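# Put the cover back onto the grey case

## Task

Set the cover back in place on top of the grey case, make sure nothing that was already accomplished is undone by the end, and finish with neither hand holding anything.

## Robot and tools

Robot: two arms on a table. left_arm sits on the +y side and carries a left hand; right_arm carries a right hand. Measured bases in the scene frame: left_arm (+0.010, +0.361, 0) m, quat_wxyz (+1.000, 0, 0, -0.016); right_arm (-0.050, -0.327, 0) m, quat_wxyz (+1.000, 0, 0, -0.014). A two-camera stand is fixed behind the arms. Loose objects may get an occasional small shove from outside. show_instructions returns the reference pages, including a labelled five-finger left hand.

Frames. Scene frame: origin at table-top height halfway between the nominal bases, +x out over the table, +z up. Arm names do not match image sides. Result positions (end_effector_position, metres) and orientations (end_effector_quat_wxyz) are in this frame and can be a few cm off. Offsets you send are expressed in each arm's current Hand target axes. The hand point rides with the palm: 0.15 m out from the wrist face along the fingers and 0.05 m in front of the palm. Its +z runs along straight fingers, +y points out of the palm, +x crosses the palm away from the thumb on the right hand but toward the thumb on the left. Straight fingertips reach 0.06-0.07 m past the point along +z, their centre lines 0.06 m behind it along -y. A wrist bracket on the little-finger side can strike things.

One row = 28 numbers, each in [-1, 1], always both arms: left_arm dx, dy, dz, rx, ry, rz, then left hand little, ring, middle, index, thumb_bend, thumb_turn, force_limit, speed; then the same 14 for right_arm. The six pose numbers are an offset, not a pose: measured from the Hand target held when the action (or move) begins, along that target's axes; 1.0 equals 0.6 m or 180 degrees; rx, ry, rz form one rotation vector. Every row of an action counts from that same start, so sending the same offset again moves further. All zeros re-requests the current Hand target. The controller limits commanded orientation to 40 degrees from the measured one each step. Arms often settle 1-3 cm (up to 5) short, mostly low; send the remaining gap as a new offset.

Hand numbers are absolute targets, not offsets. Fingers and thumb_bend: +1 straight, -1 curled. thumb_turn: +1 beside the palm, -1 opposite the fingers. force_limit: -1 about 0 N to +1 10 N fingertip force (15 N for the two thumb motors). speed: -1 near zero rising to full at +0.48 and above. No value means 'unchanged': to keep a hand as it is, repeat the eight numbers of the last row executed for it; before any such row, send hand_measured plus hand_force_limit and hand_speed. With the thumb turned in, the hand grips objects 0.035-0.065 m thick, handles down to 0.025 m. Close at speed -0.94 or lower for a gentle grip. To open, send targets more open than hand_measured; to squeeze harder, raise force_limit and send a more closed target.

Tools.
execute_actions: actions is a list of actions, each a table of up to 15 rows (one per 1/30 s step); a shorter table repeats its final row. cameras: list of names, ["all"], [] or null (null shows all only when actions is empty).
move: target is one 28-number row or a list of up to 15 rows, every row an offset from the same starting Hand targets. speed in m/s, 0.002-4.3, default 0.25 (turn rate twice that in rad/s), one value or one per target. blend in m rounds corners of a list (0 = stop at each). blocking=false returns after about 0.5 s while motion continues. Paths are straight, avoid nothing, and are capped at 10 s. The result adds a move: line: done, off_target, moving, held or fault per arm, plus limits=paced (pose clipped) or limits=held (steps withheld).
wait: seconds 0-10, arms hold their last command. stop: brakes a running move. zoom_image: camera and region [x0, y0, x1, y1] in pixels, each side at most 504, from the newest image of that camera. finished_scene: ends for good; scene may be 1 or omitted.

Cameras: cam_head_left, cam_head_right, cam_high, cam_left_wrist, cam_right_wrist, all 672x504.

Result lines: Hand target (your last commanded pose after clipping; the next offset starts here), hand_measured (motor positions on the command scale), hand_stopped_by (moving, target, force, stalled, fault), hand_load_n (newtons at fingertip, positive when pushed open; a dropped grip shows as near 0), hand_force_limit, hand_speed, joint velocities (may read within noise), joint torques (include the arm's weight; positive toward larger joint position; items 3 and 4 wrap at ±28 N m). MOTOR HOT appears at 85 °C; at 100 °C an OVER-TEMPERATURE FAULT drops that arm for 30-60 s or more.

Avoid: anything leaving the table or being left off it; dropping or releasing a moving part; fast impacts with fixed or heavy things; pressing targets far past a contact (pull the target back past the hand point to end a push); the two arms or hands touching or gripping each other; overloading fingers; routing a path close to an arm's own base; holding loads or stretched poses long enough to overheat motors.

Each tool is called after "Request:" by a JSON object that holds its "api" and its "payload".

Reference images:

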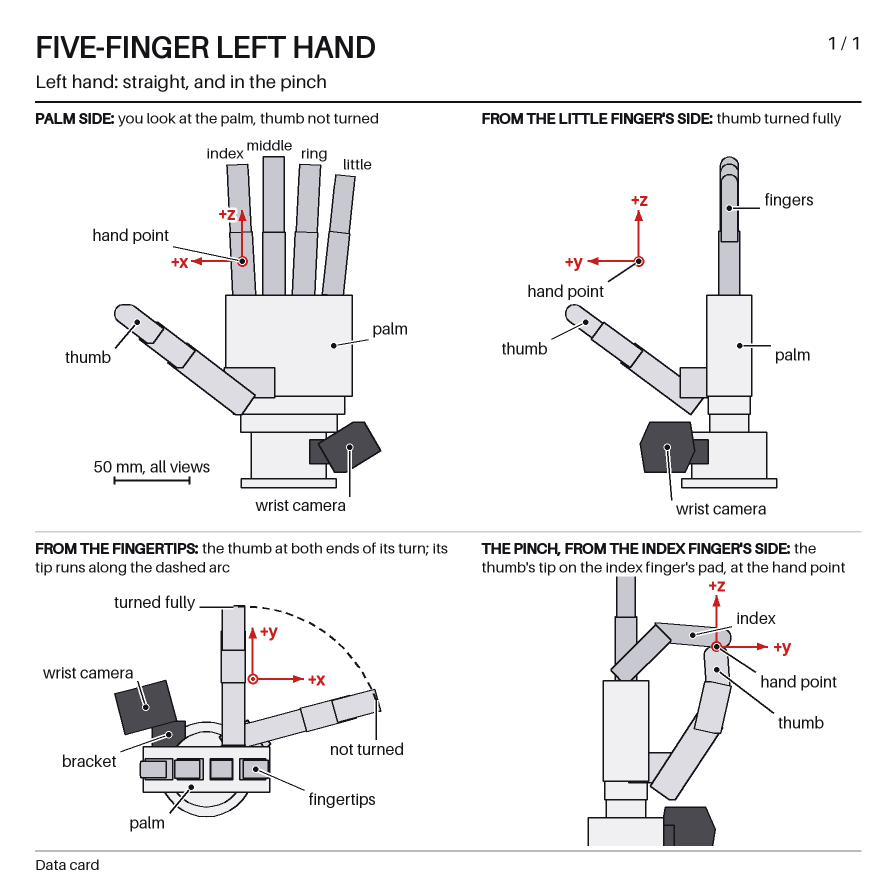

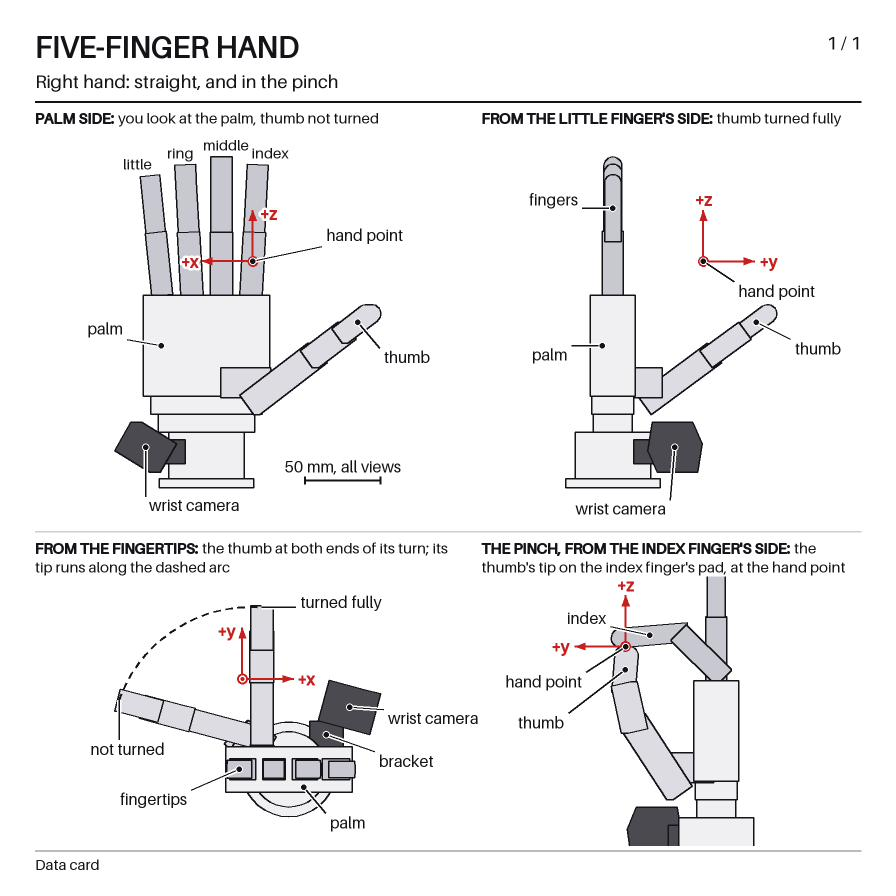

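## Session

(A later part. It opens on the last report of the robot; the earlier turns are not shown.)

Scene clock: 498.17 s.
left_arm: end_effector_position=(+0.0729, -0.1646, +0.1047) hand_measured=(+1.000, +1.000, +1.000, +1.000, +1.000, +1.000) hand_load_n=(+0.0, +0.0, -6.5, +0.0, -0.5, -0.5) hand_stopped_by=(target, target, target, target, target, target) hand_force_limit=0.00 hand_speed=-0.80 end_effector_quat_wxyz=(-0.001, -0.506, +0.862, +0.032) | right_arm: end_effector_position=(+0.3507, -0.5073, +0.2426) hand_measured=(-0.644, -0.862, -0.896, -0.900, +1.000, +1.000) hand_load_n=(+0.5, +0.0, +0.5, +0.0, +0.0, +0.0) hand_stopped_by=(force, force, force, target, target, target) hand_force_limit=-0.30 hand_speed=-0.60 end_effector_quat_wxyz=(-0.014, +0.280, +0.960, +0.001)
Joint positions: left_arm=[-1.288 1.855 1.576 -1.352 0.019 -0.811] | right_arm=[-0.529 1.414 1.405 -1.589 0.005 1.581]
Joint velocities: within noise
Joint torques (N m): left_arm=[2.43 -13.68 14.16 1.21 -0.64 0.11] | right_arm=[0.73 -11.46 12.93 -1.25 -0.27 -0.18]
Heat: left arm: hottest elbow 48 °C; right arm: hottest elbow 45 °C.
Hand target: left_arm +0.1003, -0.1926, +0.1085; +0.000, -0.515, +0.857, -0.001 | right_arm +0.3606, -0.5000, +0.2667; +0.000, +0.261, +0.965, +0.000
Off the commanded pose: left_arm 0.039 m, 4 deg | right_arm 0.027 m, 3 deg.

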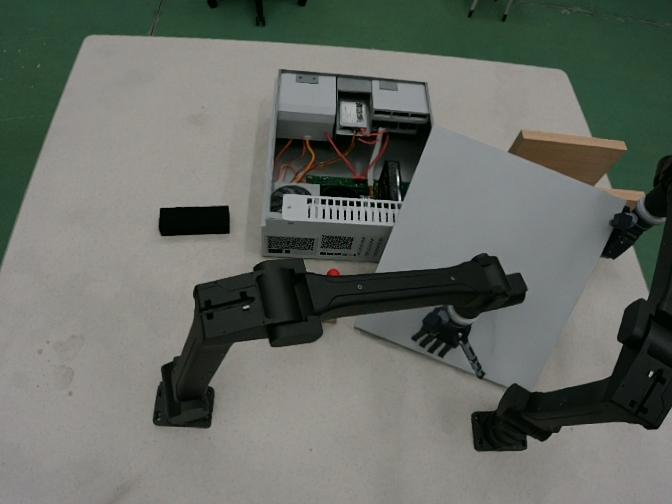

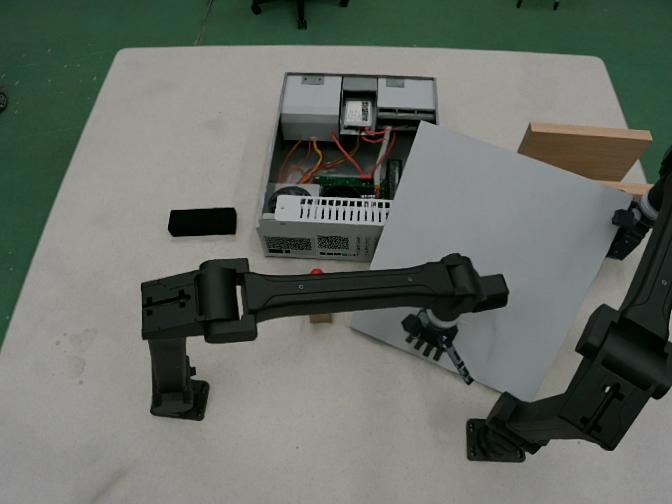

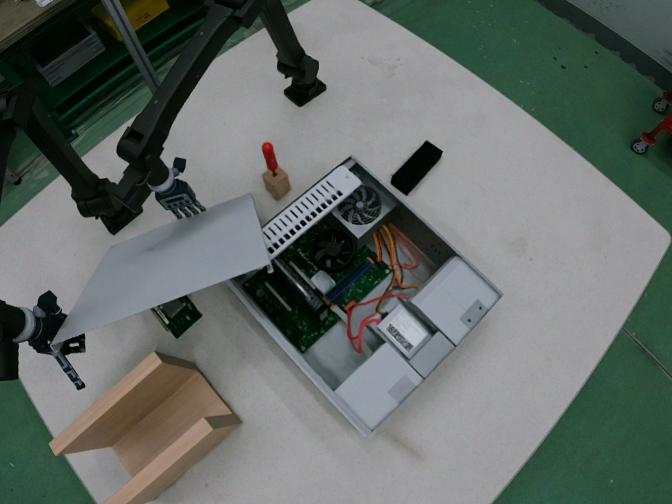

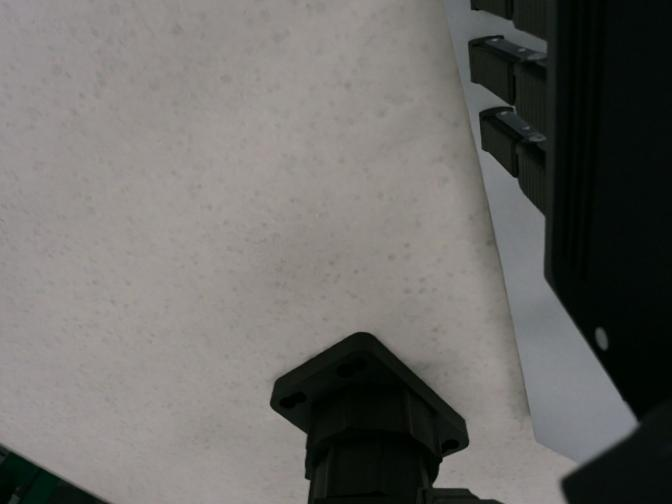

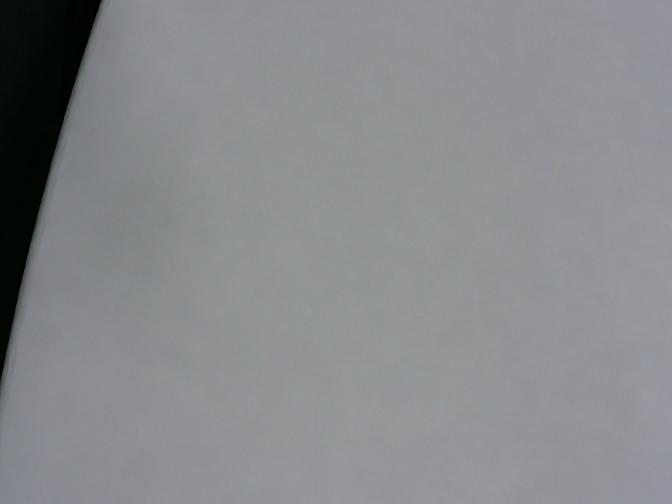

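Request:
{"api": "move", "payload": {"target": [-0.0191, -0.0785, 0, 0, 0, 0, 1, 1, 1, 1, 1, 1, 0, -0.8, -0.0945, 0.0532, -0.025, 0, 0, -0.0222, -0.9, -0.9, -0.9, -0.9, 1, 1, -0.3, -0.6], "speed": 0.05, "cameras": ["cam_head_left", "cam_high", "cam_right_wrist"]}}

Scene clock: 522.90 s.
left_arm: end_effector_position=(+0.1054, -0.1877, +0.1058) hand_measured=(+1.000, +1.000, +1.000, +1.000, +1.000, +1.000) hand_load_n=(-1.5, -8.5, +0.0, +0.0, +0.0, +0.0) hand_stopped_by=(target, target, target, target, target, target) hand_force_limit=0.00 hand_speed=-0.80 end_effector_quat_wxyz=(-0.009, -0.506, +0.862, +0.026) | right_arm: end_effector_position=(+0.4113, -0.5021, +0.2581) hand_measured=(-0.644, -0.862, -0.896, -0.900, +1.000, +1.000) hand_load_n=(+0.0, +0.0, +0.0, +0.0, +0.0, +0.0) hand_stopped_by=(force, force, force, target, target, target) hand_force_limit=-0.30 hand_speed=-0.60 end_effector_quat_wxyz=(-0.023, +0.241, +0.970, +0.004)
Joint positions: left_arm=[-1.24 1.925 1.683 -1.376 0.03 -0.762] | right_arm=[-0.455 1.572 1.62 -1.665 0.004 1.575]
Joint torques (N m): left_arm=[3.6 -13.68 13.89 0.77 -1.02 0.35] | right_arm=[-0.03 -12.98 13.38 -0.44 -0.21 -0.17]
Heat: left arm: hottest elbow 53 °C; right arm: hottest elbow 47 °C.
Hand target: left_arm +0.1471, -0.2047, +0.1083; +0.000, -0.515, +0.857, -0.001 | right_arm +0.4257, -0.5012, +0.2818; +0.000, +0.228, +0.974, +0.000
Off the commanded pose: left_arm 0.045 m, 4 deg | right_arm 0.028 m, 3 deg.
move: off_target (left_arm, right_arm)
Images, in order (width x height): cam_head_left 672x504, cam_high 672x504, cam_right_wrist 672x504.

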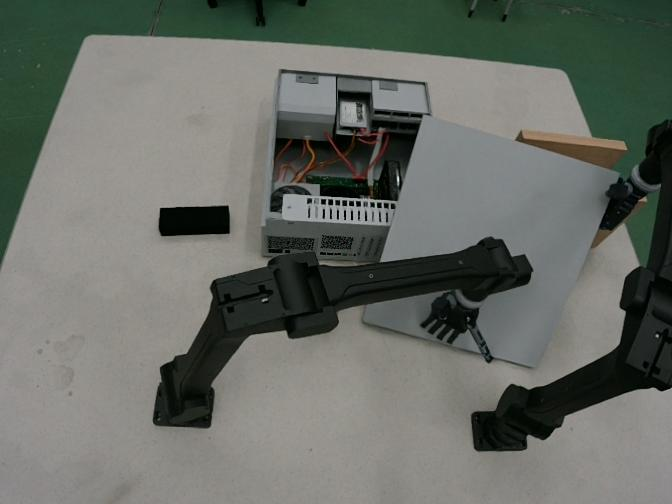

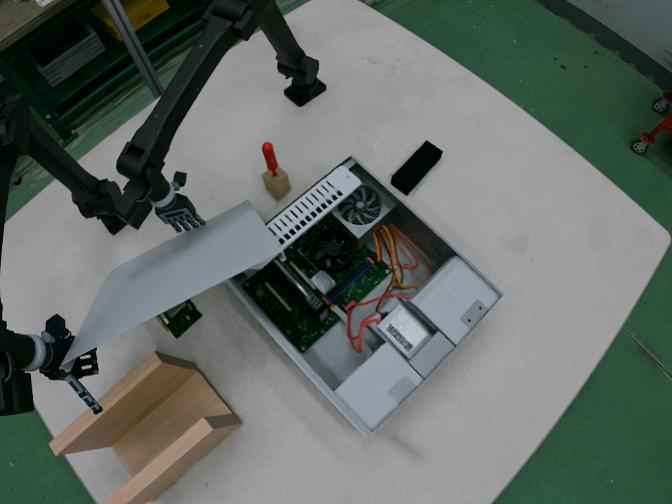

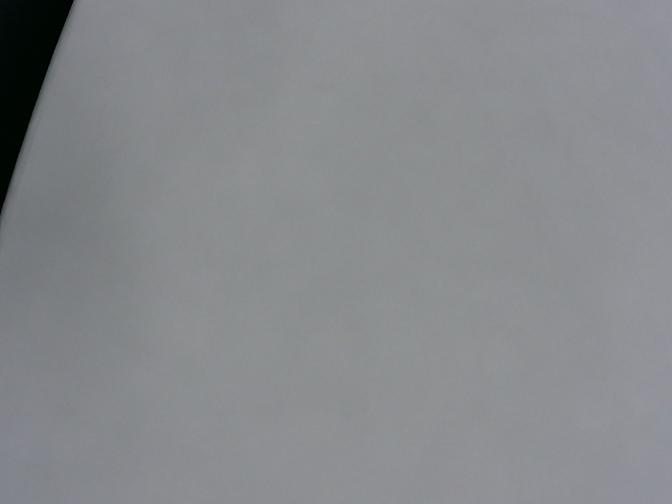

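Request:
{"api": "zoom_image", "payload": {"camera": "cam_head_left", "region": [340, 270, 600, 400]}}

Request:
{"api": "zoom_image", "payload": {"camera": "cam_head_left", "region": [540, 120, 672, 270]}}

Request:
{"api": "zoom_image", "payload": {"camera": "cam_high", "region": [0, 300, 140, 430]}}

Scaled by 1.938 from the camera's 672x504 image, which has a finer 960x720 frame.

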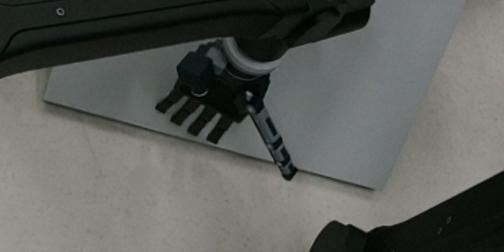

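Scaled by 3.360 from the camera's 672x504 image, which has a finer 960x720 frame.

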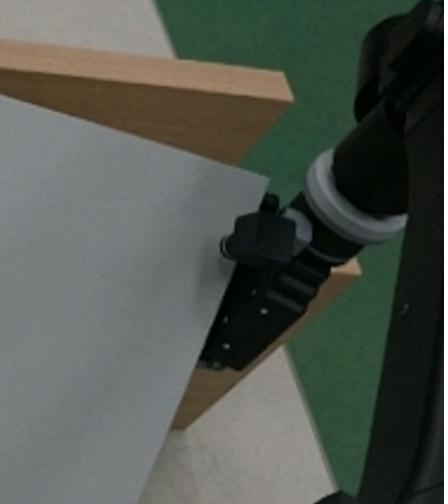

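Scaled by 3.600 from the camera's 672x504 image, which has a finer 960x720 frame.

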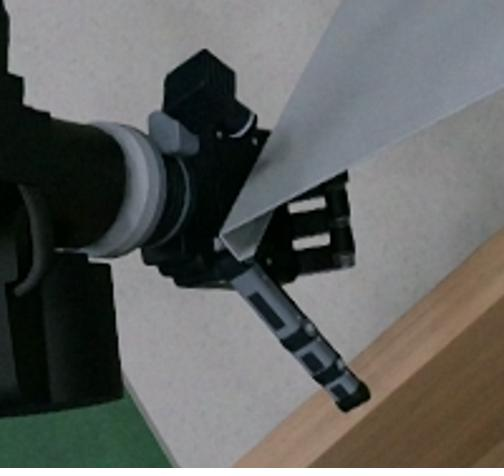

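Request:
{"api": "move", "payload": {"target": [[0, 0, 0, 0, 0, 0, 1, 1, 1, 1, 1, 1, 0, -0.8, 0, 0, -0.05, 0, 0, 0, -0.9, -0.9, -0.9, -0.9, 1, 1, -0.3, -0.6], [-0.025, -0.0755, 0, 0, 0, 0, 1, 1, 1, 1, 1, 1, 0, -0.8, -0.09, 0.057, -0.055, 0, 0, -0.0167, -0.9, -0.9, -0.9, -0.9, 1, 1, -0.3, -0.6]], "speed": 0.05, "blend": [0.008, 0], "cameras": ["cam_head_left", "cam_high", "cam_right_wrist"]}}

Scene clock: 532.00 s.
left_arm: end_effector_position=(+0.1331, -0.1950, +0.1088) hand_measured=(+0.998, +1.000, +1.000, +1.000, +1.000, +1.000) hand_load_n=(-11.5, -1.0, +0.0, +0.0, +0.0, +0.0) hand_stopped_by=(target, target, target, target, target, target) hand_force_limit=0.00 hand_speed=-0.80 end_effector_quat_wxyz=(-0.014, -0.511, +0.858, +0.039) | right_arm: end_effector_position=(+0.4766, -0.4941, +0.2914) hand_measured=(-0.644, -0.862, -0.896, -0.900, +1.000, +1.000) hand_load_n=(+0.0, +0.5, +0.0, +0.0, +0.0, +0.0) hand_stopped_by=(force, force, force, target, target, target) hand_force_limit=-0.30 hand_speed=-0.60 end_effector_quat_wxyz=(+0.017, +0.210, +0.978, +0.001)
Joint positions: left_arm=[-1.194 1.981 1.772 -1.434 0.043 -0.728] | right_arm=[-0.391 1.685 1.839 -1.693 -0.008 1.575]
Joint torques (N m): left_arm=[4.72 -15.09 14.64 1.42 -1.66 0.68] | right_arm=[-0.32 -14.56 13.42 -0.2 -0.14 -0.07]
Heat: left arm: hottest elbow 53 °C; right arm: hottest elbow 49 °C.
Hand target: left_arm +0.1942, -0.2126, +0.1084; +0.000, -0.515, +0.857, -0.001 | right_arm +0.4892, -0.4944, +0.3147; +0.000, +0.202, +0.979, +0.000
Off the commanded pose: left_arm 0.064 m, 5 deg | right_arm 0.027 m, 2 deg.
joint sent to its limit (right arm) — joint 4 (wrist pitch), lower limit. The joint targets are off in orientation, not in position.
move: off_target (left_arm, right_arm)
Images, in order (width x height): cam_head_left 672x504, cam_high 672x504, cam_right_wrist 672x504.

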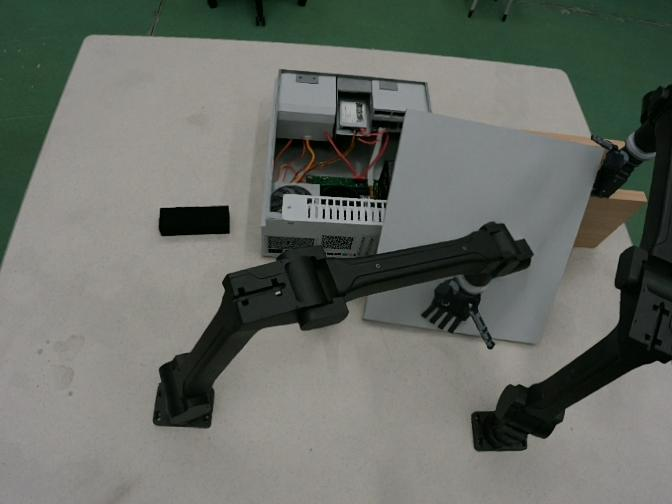

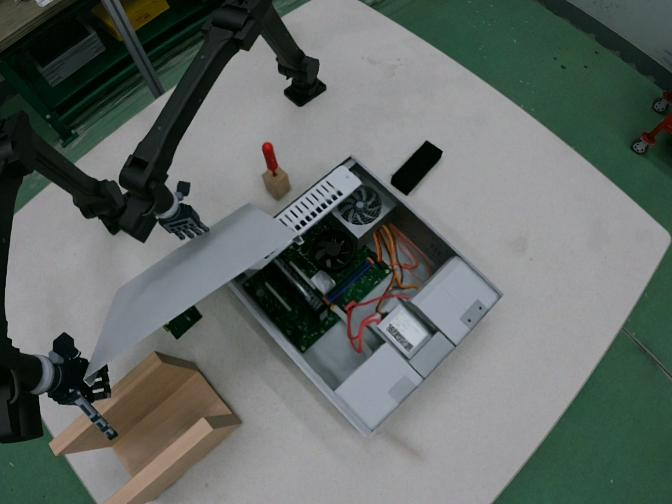

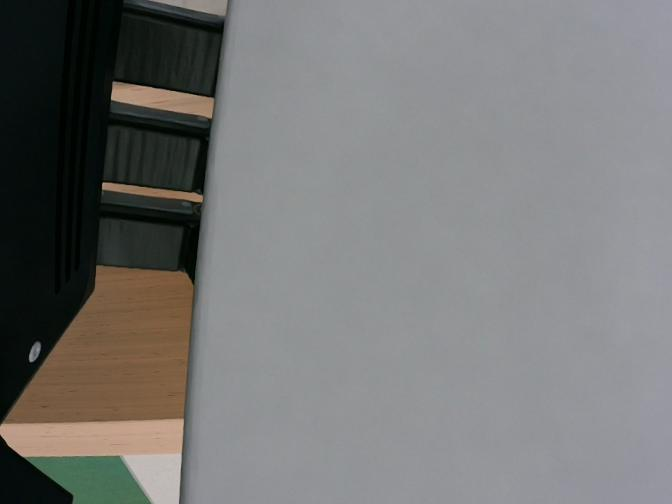

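Request:
{"api": "zoom_image", "payload": {"camera": "cam_high", "region": [30, 310, 150, 450]}}

Request:
{"api": "zoom_image", "payload": {"camera": "cam_head_left", "region": [540, 100, 672, 250]}}

Request:
{"api": "zoom_image", "payload": {"camera": "cam_head_left", "region": [340, 250, 600, 380]}}

Scaled by 3.600 from the camera's 672x504 image, which has a finer 960x720 frame.

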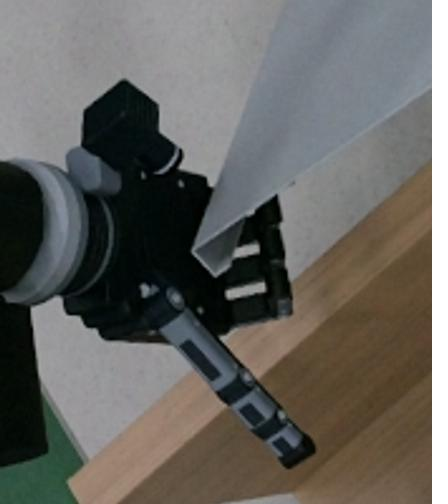

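Scaled by 3.360 from the camera's 672x504 image, which has a finer 960x720 frame.

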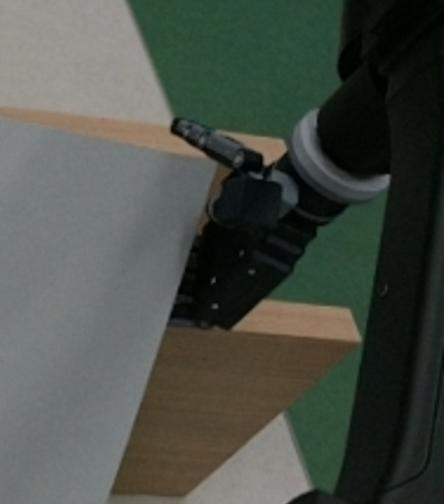

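Scaled by 1.938 from the camera's 672x504 image, which has a finer 960x720 frame.

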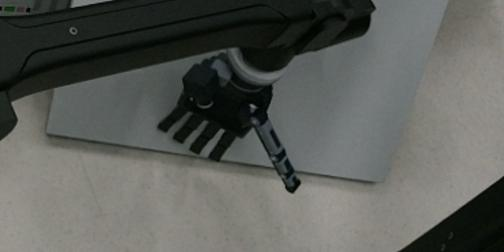

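Request:
{"api": "move", "payload": {"target": [-0.0314, 0.0425, 0.034, 0, 0, -0.0889, 1, 1, 1, 1, 1, 1, 0, -0.8, 0, 0, 0.0267, 0, 0, -0.0278, -0.9, -0.9, -0.9, -0.9, 1, 1, -0.3, -0.6], "speed": 0.05, "cameras": ["cam_head_left", "cam_left_wrist", "cam_right_wrist"]}}

Scene clock: 540.63 s.
left_arm: end_effector_position=(+0.1379, -0.2000, +0.1075) hand_measured=(+1.000, +1.000, +1.000, +1.000, +1.000, +1.000) hand_load_n=(+0.0, -4.5, -2.0, +0.0, +0.0, -0.5) hand_stopped_by=(target, target, target, target, target, target) hand_force_limit=0.00 hand_speed=-0.80 end_effector_quat_wxyz=(-0.024, -0.602, +0.798, -0.006) | right_arm: end_effector_position=(+0.4767, -0.4916, +0.2766) hand_measured=(-0.644, -0.862, -0.896, -0.900, +1.000, +1.000) hand_load_n=(+0.0, +0.0, +0.0, +0.0, -0.5, +0.0) hand_stopped_by=(force, force, force, target, target, target) hand_force_limit=-0.30 hand_speed=-0.60 end_effector_quat_wxyz=(+0.003, +0.170, +0.985, +0.003)
Joint positions: left_arm=[-1.182 1.889 1.635 -1.291 0.043 -0.936] | right_arm=[-0.391 1.712 1.839 -1.694 -0.008 1.495]
Joint torques (N m): left_arm=[4.37 -15.03 7.49 0.62 -1.41 -0.04] | right_arm=[-0.56 -14.62 13.49 -0.18 0 -0.17]
Heat: left arm: hottest elbow 53 °C; right arm: hottest elbow 50 °C.
Hand target: left_arm +0.1806, -0.1840, +0.0880; +0.000, -0.630, +0.777, -0.001 | right_arm +0.4893, -0.4944, +0.2987; +0.000, +0.159, +0.987, +0.000
Off the commanded pose: left_arm 0.050 m, 5 deg | right_arm 0.026 m, 1 deg.
joint sent to its limit (right arm) — joint 4 (wrist pitch), lower limit. The joint targets are off in orientation, not in position.
move: off_target (left_arm, right_arm)
Images, in order (width x height): cam_head_left 672x504, cam_left_wrist 672x504, cam_right_wrist 672x504.

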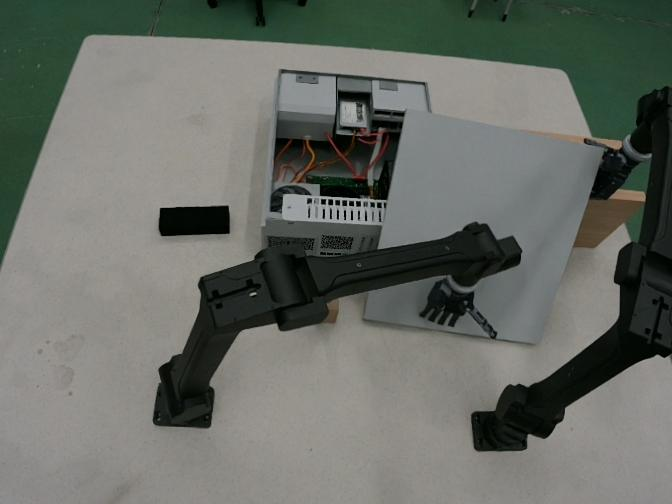

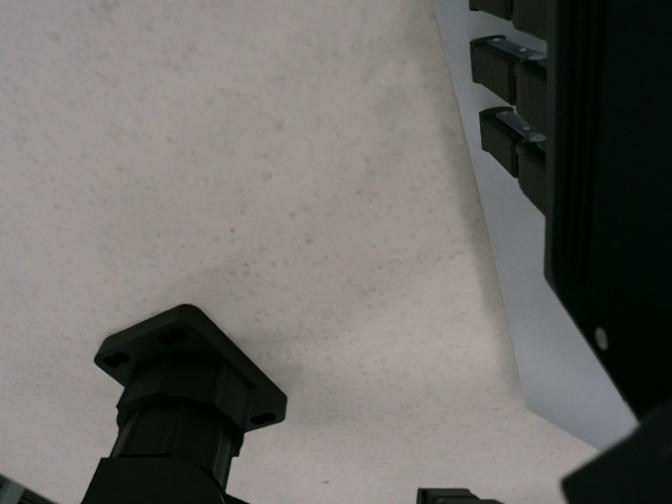

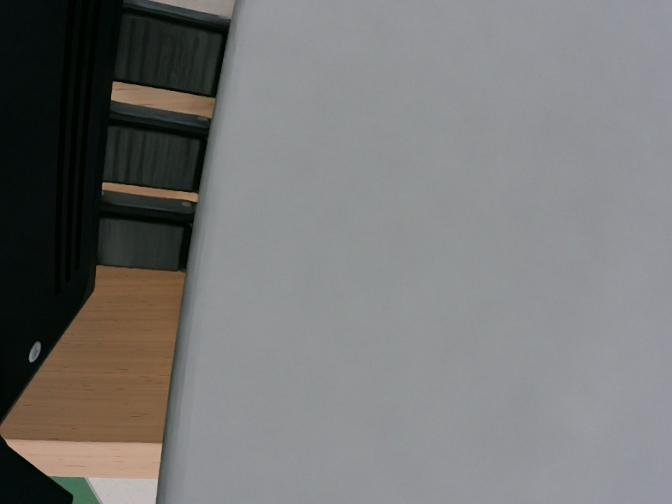

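Request:
{"api": "zoom_image", "payload": {"camera": "cam_left_wrist", "region": [380, 0, 600, 220]}}

Request:
{"api": "zoom_image", "payload": {"camera": "cam_head_left", "region": [390, 250, 520, 360]}}

Scaled by 2.291 from the camera's 672x504 image, which has a finer 960x720 frame.

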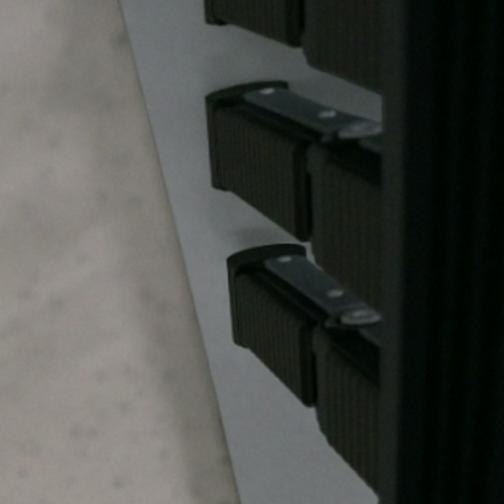

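Scaled by 3.877 from the camera's 672x504 image, which has a finer 960x720 frame.

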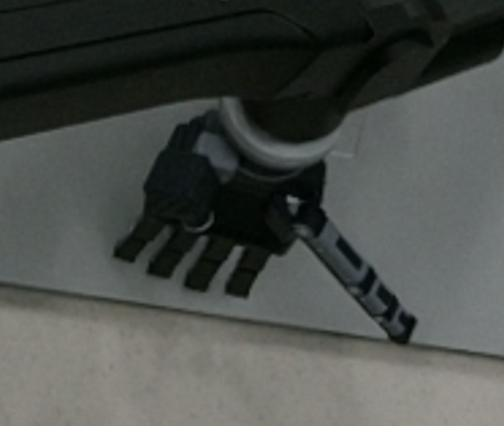

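Request:
{"api": "move", "payload": {"target": [0.0293, 0.1312, 0.0433, 0, 0, 0, 1, 1, 1, 1, 1, 1, 0, -0.8, 0, 0, 0, 0, 0, 0, -0.9, -0.9, -0.9, -0.9, 1, 1, -0.3, -0.6], "speed": 0.08, "cameras": ["cam_head_left", "cam_left_wrist", "cam_right_wrist"]}}

Scene clock: 554.07 s.
left_arm: end_effector_position=(+0.1040, -0.1831, +0.0718) hand_measured=(+1.000, +1.000, +1.000, +1.000, +1.000, +1.000) hand_load_n=(-0.5, +0.0, +0.0, +0.0, +0.0, +0.0) hand_stopped_by=(target, target, target, target, target, target) hand_force_limit=0.00 hand_speed=-0.80 end_effector_quat_wxyz=(-0.001, -0.629, +0.777, -0.002) | right_arm: end_effector_position=(+0.4780, -0.4922, +0.2727) hand_measured=(-0.644, -0.862, -0.896, -0.900, +1.000, +1.000) hand_load_n=(+1.5, +0.0, +0.0, +0.0, +0.0, +0.0) hand_stopped_by=(force, force, force, target, target, target) hand_force_limit=-0.30 hand_speed=-0.60 end_effector_quat_wxyz=(-0.001, +0.170, +0.985, +0.004)
Joint positions: left_arm=[-1.244 1.852 1.49 -1.205 0 -1.066] | right_arm=[-0.391 1.721 1.841 -1.694 -0.008 1.494]
Joint torques (N m): left_arm=[-0.73 -14.39 7.91 0.94 0.2 -0.07] | right_arm=[-0.62 -15.44 13.37 -0.2 0 -0.17]
Heat: left arm: hottest elbow 49 °C; right arm: hottest elbow 51 °C.
Hand target: left_arm +0.0998, -0.1850, +0.0619; +0.000, -0.629, +0.777, +0.000 | right_arm +0.4892, -0.4944, +0.2987; +0.000, +0.159, +0.987, +0.000
Off the commanded pose: left_arm 0.011 m, 0 deg | right_arm 0.028 m, 1 deg.
joint sent to its limit (right arm) — joint 4 (wrist pitch), lower limit. The joint targets are off in orientation, not in position.
move: off_target (left_arm, right_arm)
Images, in order (width x height): cam_head_left 672x504, cam_left_wrist 672x504, cam_right_wrist 672x504.

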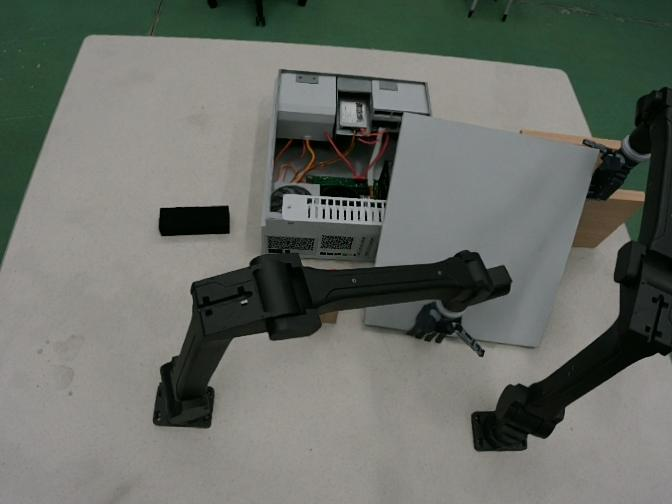

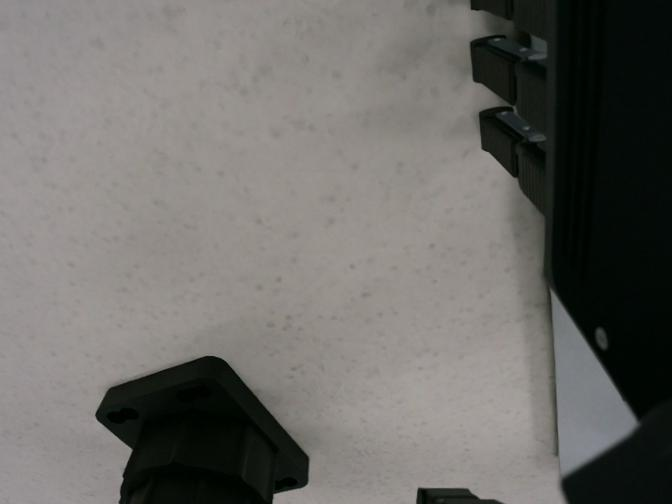

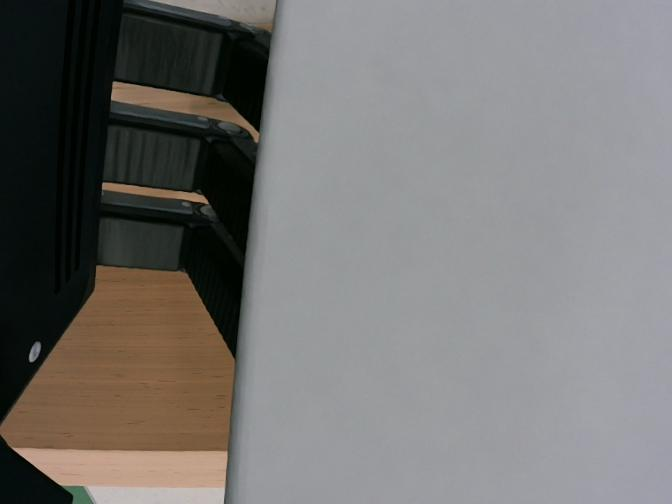

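Request:
{"api": "move", "payload": {"target": [0, -0.133, 0, 0, 0, 0, 1, 1, 1, 1, 1, 1, 0, -0.8, -0.049, 0.0373, 0, 0, 0, 0, -0.9, -0.9, -0.9, -0.9, 1, 1, -0.3, -0.6], "speed": 0.05, "cameras": ["cam_head_left", "cam_left_wrist", "cam_right_wrist"]}}

Scene clock: 556.93 s.
left_arm: end_effector_position=(+0.1210, -0.1932, +0.0759) hand_measured=(+0.998, +1.000, +1.000, +1.000, +1.000, +1.000) hand_load_n=(-10.5, +0.0, +0.0, +0.0, +0.0, +0.0) hand_stopped_by=(target, target, target, target, target, target) hand_force_limit=0.00 hand_speed=-0.80 end_effector_quat_wxyz=(-0.020, -0.622, +0.782, +0.020) | right_arm: end_effector_position=(+0.5101, -0.4831, +0.2766) hand_measured=(-0.644, -0.862, -0.896, -0.900, +1.000, +1.000) hand_load_n=(+0.5, +0.0, +0.0, +0.0, +0.0, +0.0) hand_stopped_by=(force, force, force, target, target, target) hand_force_limit=-0.30 hand_speed=-0.60 end_effector_quat_wxyz=(+0.013, +0.159, +0.987, +0.001)
Joint positions: left_arm=[-1.203 1.91 1.577 -1.262 0.05 -1.008] | right_arm=[-0.353 1.78 1.928 -1.694 -0.008 1.51]
Joint torques (N m): left_arm=[4.95 -12.28 12.67 1.06 -1.77 0.61] | right_arm=[-0.15 -15.68 13.33 -0.14 -0.1 0.09]
Heat: left arm: hottest elbow 49 °C; right arm: hottest elbow 51 °C.
Hand target: left_arm +0.1779, -0.2016, +0.0621; +0.000, -0.629, +0.777, -0.001 | right_arm +0.5242, -0.4823, +0.2988; +0.000, +0.159, +0.987, +0.000
Off the commanded pose: left_arm 0.059 m, 3 deg | right_arm 0.026 m, 2 deg.
joint sent to its limit (right arm) — joint 4 (wrist pitch), lower limit. The joint targets are off in orientation, not in position.
move: off_target (left_arm, right_arm)
Images, in order (width x height): cam_head_left 672x504, cam_left_wrist 672x504, cam_right_wrist 672x504.

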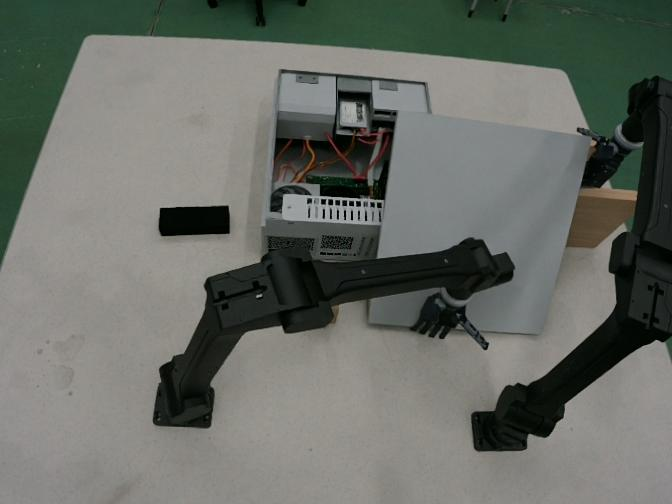

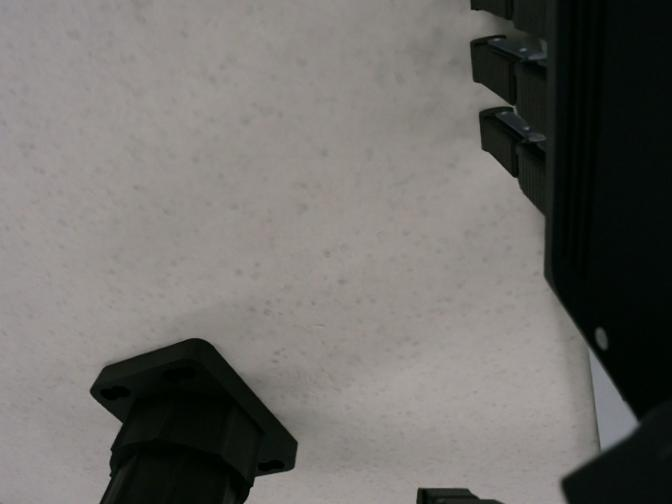

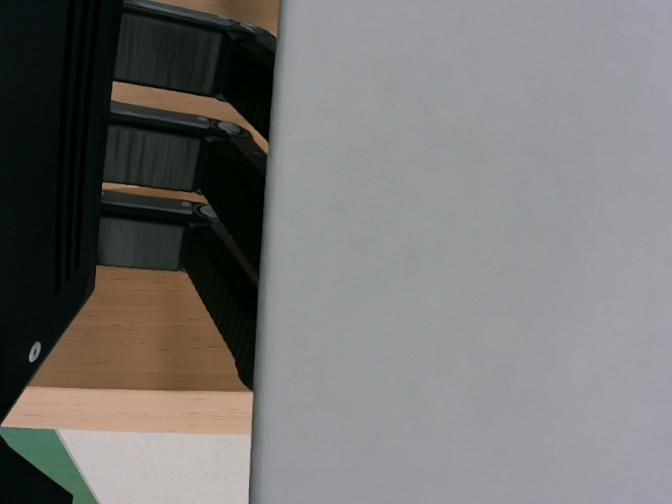

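Request:
{"api": "zoom_image", "payload": {"camera": "cam_head_left", "region": [340, 250, 600, 380]}}

Request:
{"api": "zoom_image", "payload": {"camera": "cam_head_left", "region": [540, 90, 672, 240]}}

Request:
{"api": "zoom_image", "payload": {"camera": "cam_head_left", "region": [340, 80, 460, 260]}}

Scaled by 1.938 from the camera's 672x504 image, which has a finer 960x720 frame.

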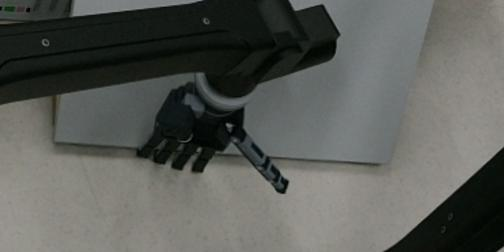

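Scaled by 3.360 from the camera's 672x504 image, which has a finer 960x720 frame.

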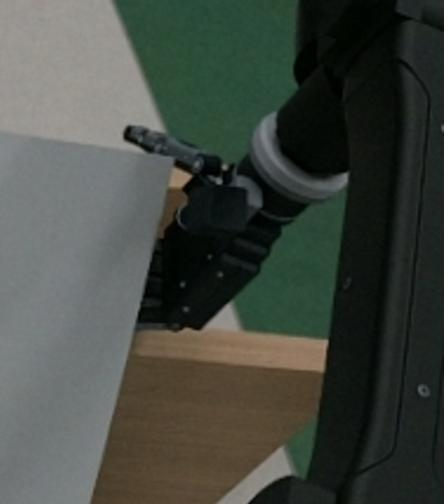

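Scaled by 2.800 from the camera's 672x504 image, which has a finer 960x720 frame.

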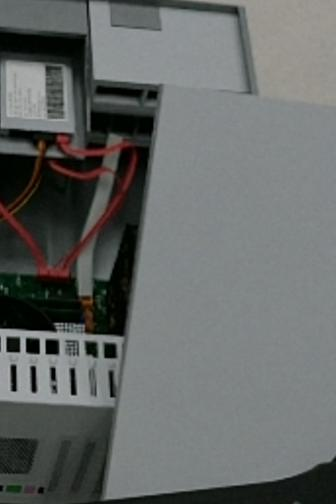

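Request:
{"api": "execute_actions", "payload": {"actions": [], "cameras": ["cam_head_left", "cam_head_right", "cam_high"]}}

Request:
{"api": "zoom_image", "payload": {"camera": "cam_head_left", "region": [340, 230, 440, 335]}}

Request:
{"api": "zoom_image", "payload": {"camera": "cam_high", "region": [160, 140, 330, 290]}}

Scene clock: 562.50 s.
left_arm: end_effector_position=(+0.1210, -0.1932, +0.0759) hand_measured=(+0.998, +1.000, +1.000, +1.000, +1.000, +1.000) hand_load_n=(-10.5, +0.0, +0.0, +0.0, +0.0, +0.0) hand_stopped_by=(target, target, target, target, target, target) hand_force_limit=0.00 hand_speed=-0.80 end_effector_quat_wxyz=(-0.020, -0.622, +0.782, +0.020) | right_arm: end_effector_position=(+0.5101, -0.4831, +0.2766) hand_measured=(-0.644, -0.862, -0.896, -0.900, +1.000, +1.000) hand_load_n=(+0.0, +0.0, +0.0, +0.0, +0.0, +0.0) hand_stopped_by=(force, force, force, target, target, target) hand_force_limit=-0.30 hand_speed=-0.60 end_effector_quat_wxyz=(+0.013, +0.159, +0.987, +0.001)
Joint positions: left_arm=[-1.203 1.91 1.577 -1.262 0.05 -1.008] | right_arm=[-0.353 1.78 1.928 -1.694 -0.008 1.51]
Joint velocities: within noise
Joint torques (N m): left_arm=[4.48 -12.22 12.74 1.03 -1.77 0.59] | right_arm=[-0.03 -15.62 13.33 -0.16 -0.11 0.1]
Heat: left arm: hottest elbow 50 °C; right arm: hottest elbow 52 °C.
Hand target: left_arm +0.1779, -0.2016, +0.0621; +0.000, -0.629, +0.777, -0.001 | right_arm +0.5242, -0.4823, +0.2988; +0.000, +0.159, +0.987, +0.000
Off the commanded pose: left_arm 0.059 m, 3 deg | right_arm 0.026 m, 2 deg.
Images, in order (width x height): cam_head_left 672x504, cam_head_right 672x504, cam_high 672x504.

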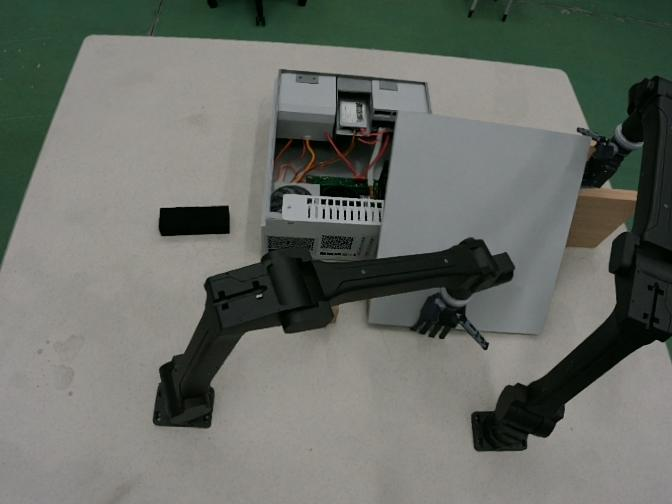

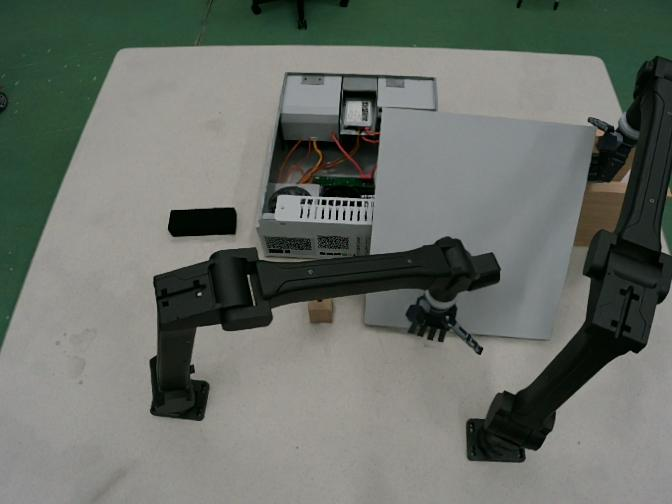

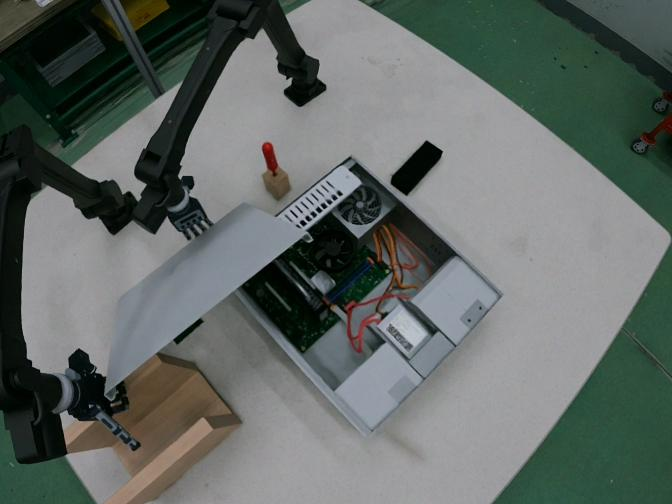

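Scaled by 4.800 from the camera's 672x504 image, which has a finer 960x720 frame.

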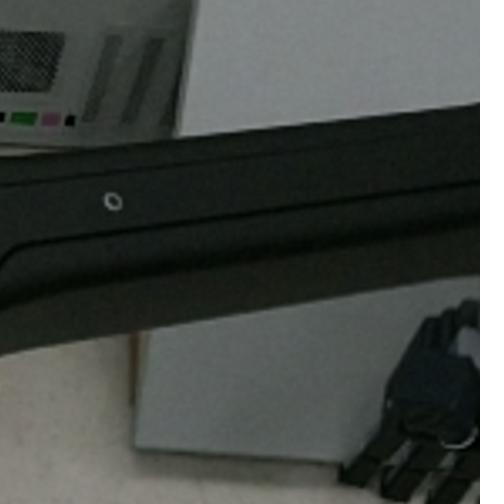

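Scaled by 2.965 from the camera's 672x504 image, which has a finer 960x720 frame.

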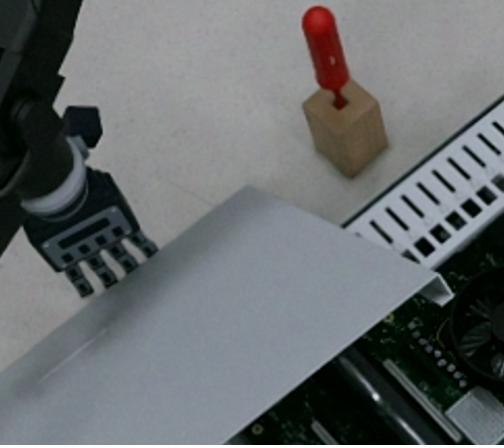

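Request:
{"api": "zoom_image", "payload": {"camera": "cam_head_right", "region": [320, 90, 440, 270]}}

Request:
{"api": "zoom_image", "payload": {"camera": "cam_high", "region": [255, 190, 335, 270]}}

Scaled by 2.800 from the camera's 672x504 image, which has a finer 960x720 frame.

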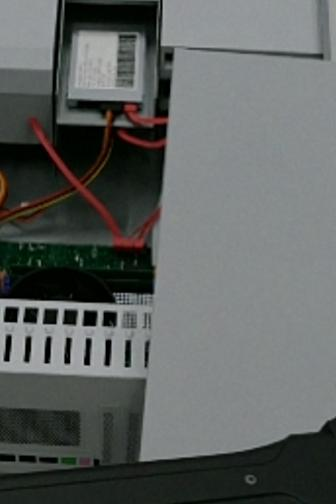

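Scaled by 6.300 from the camera's 672x504 image, which has a finer 960x720 frame.

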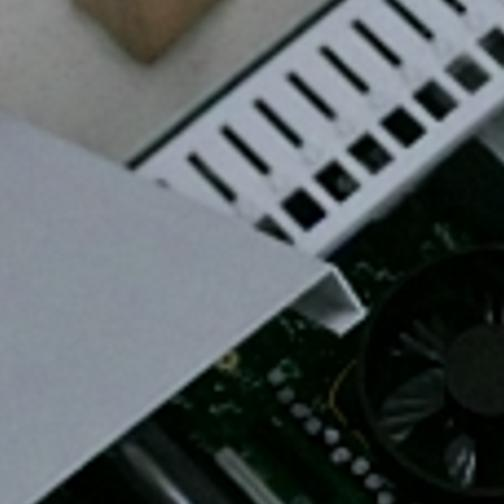

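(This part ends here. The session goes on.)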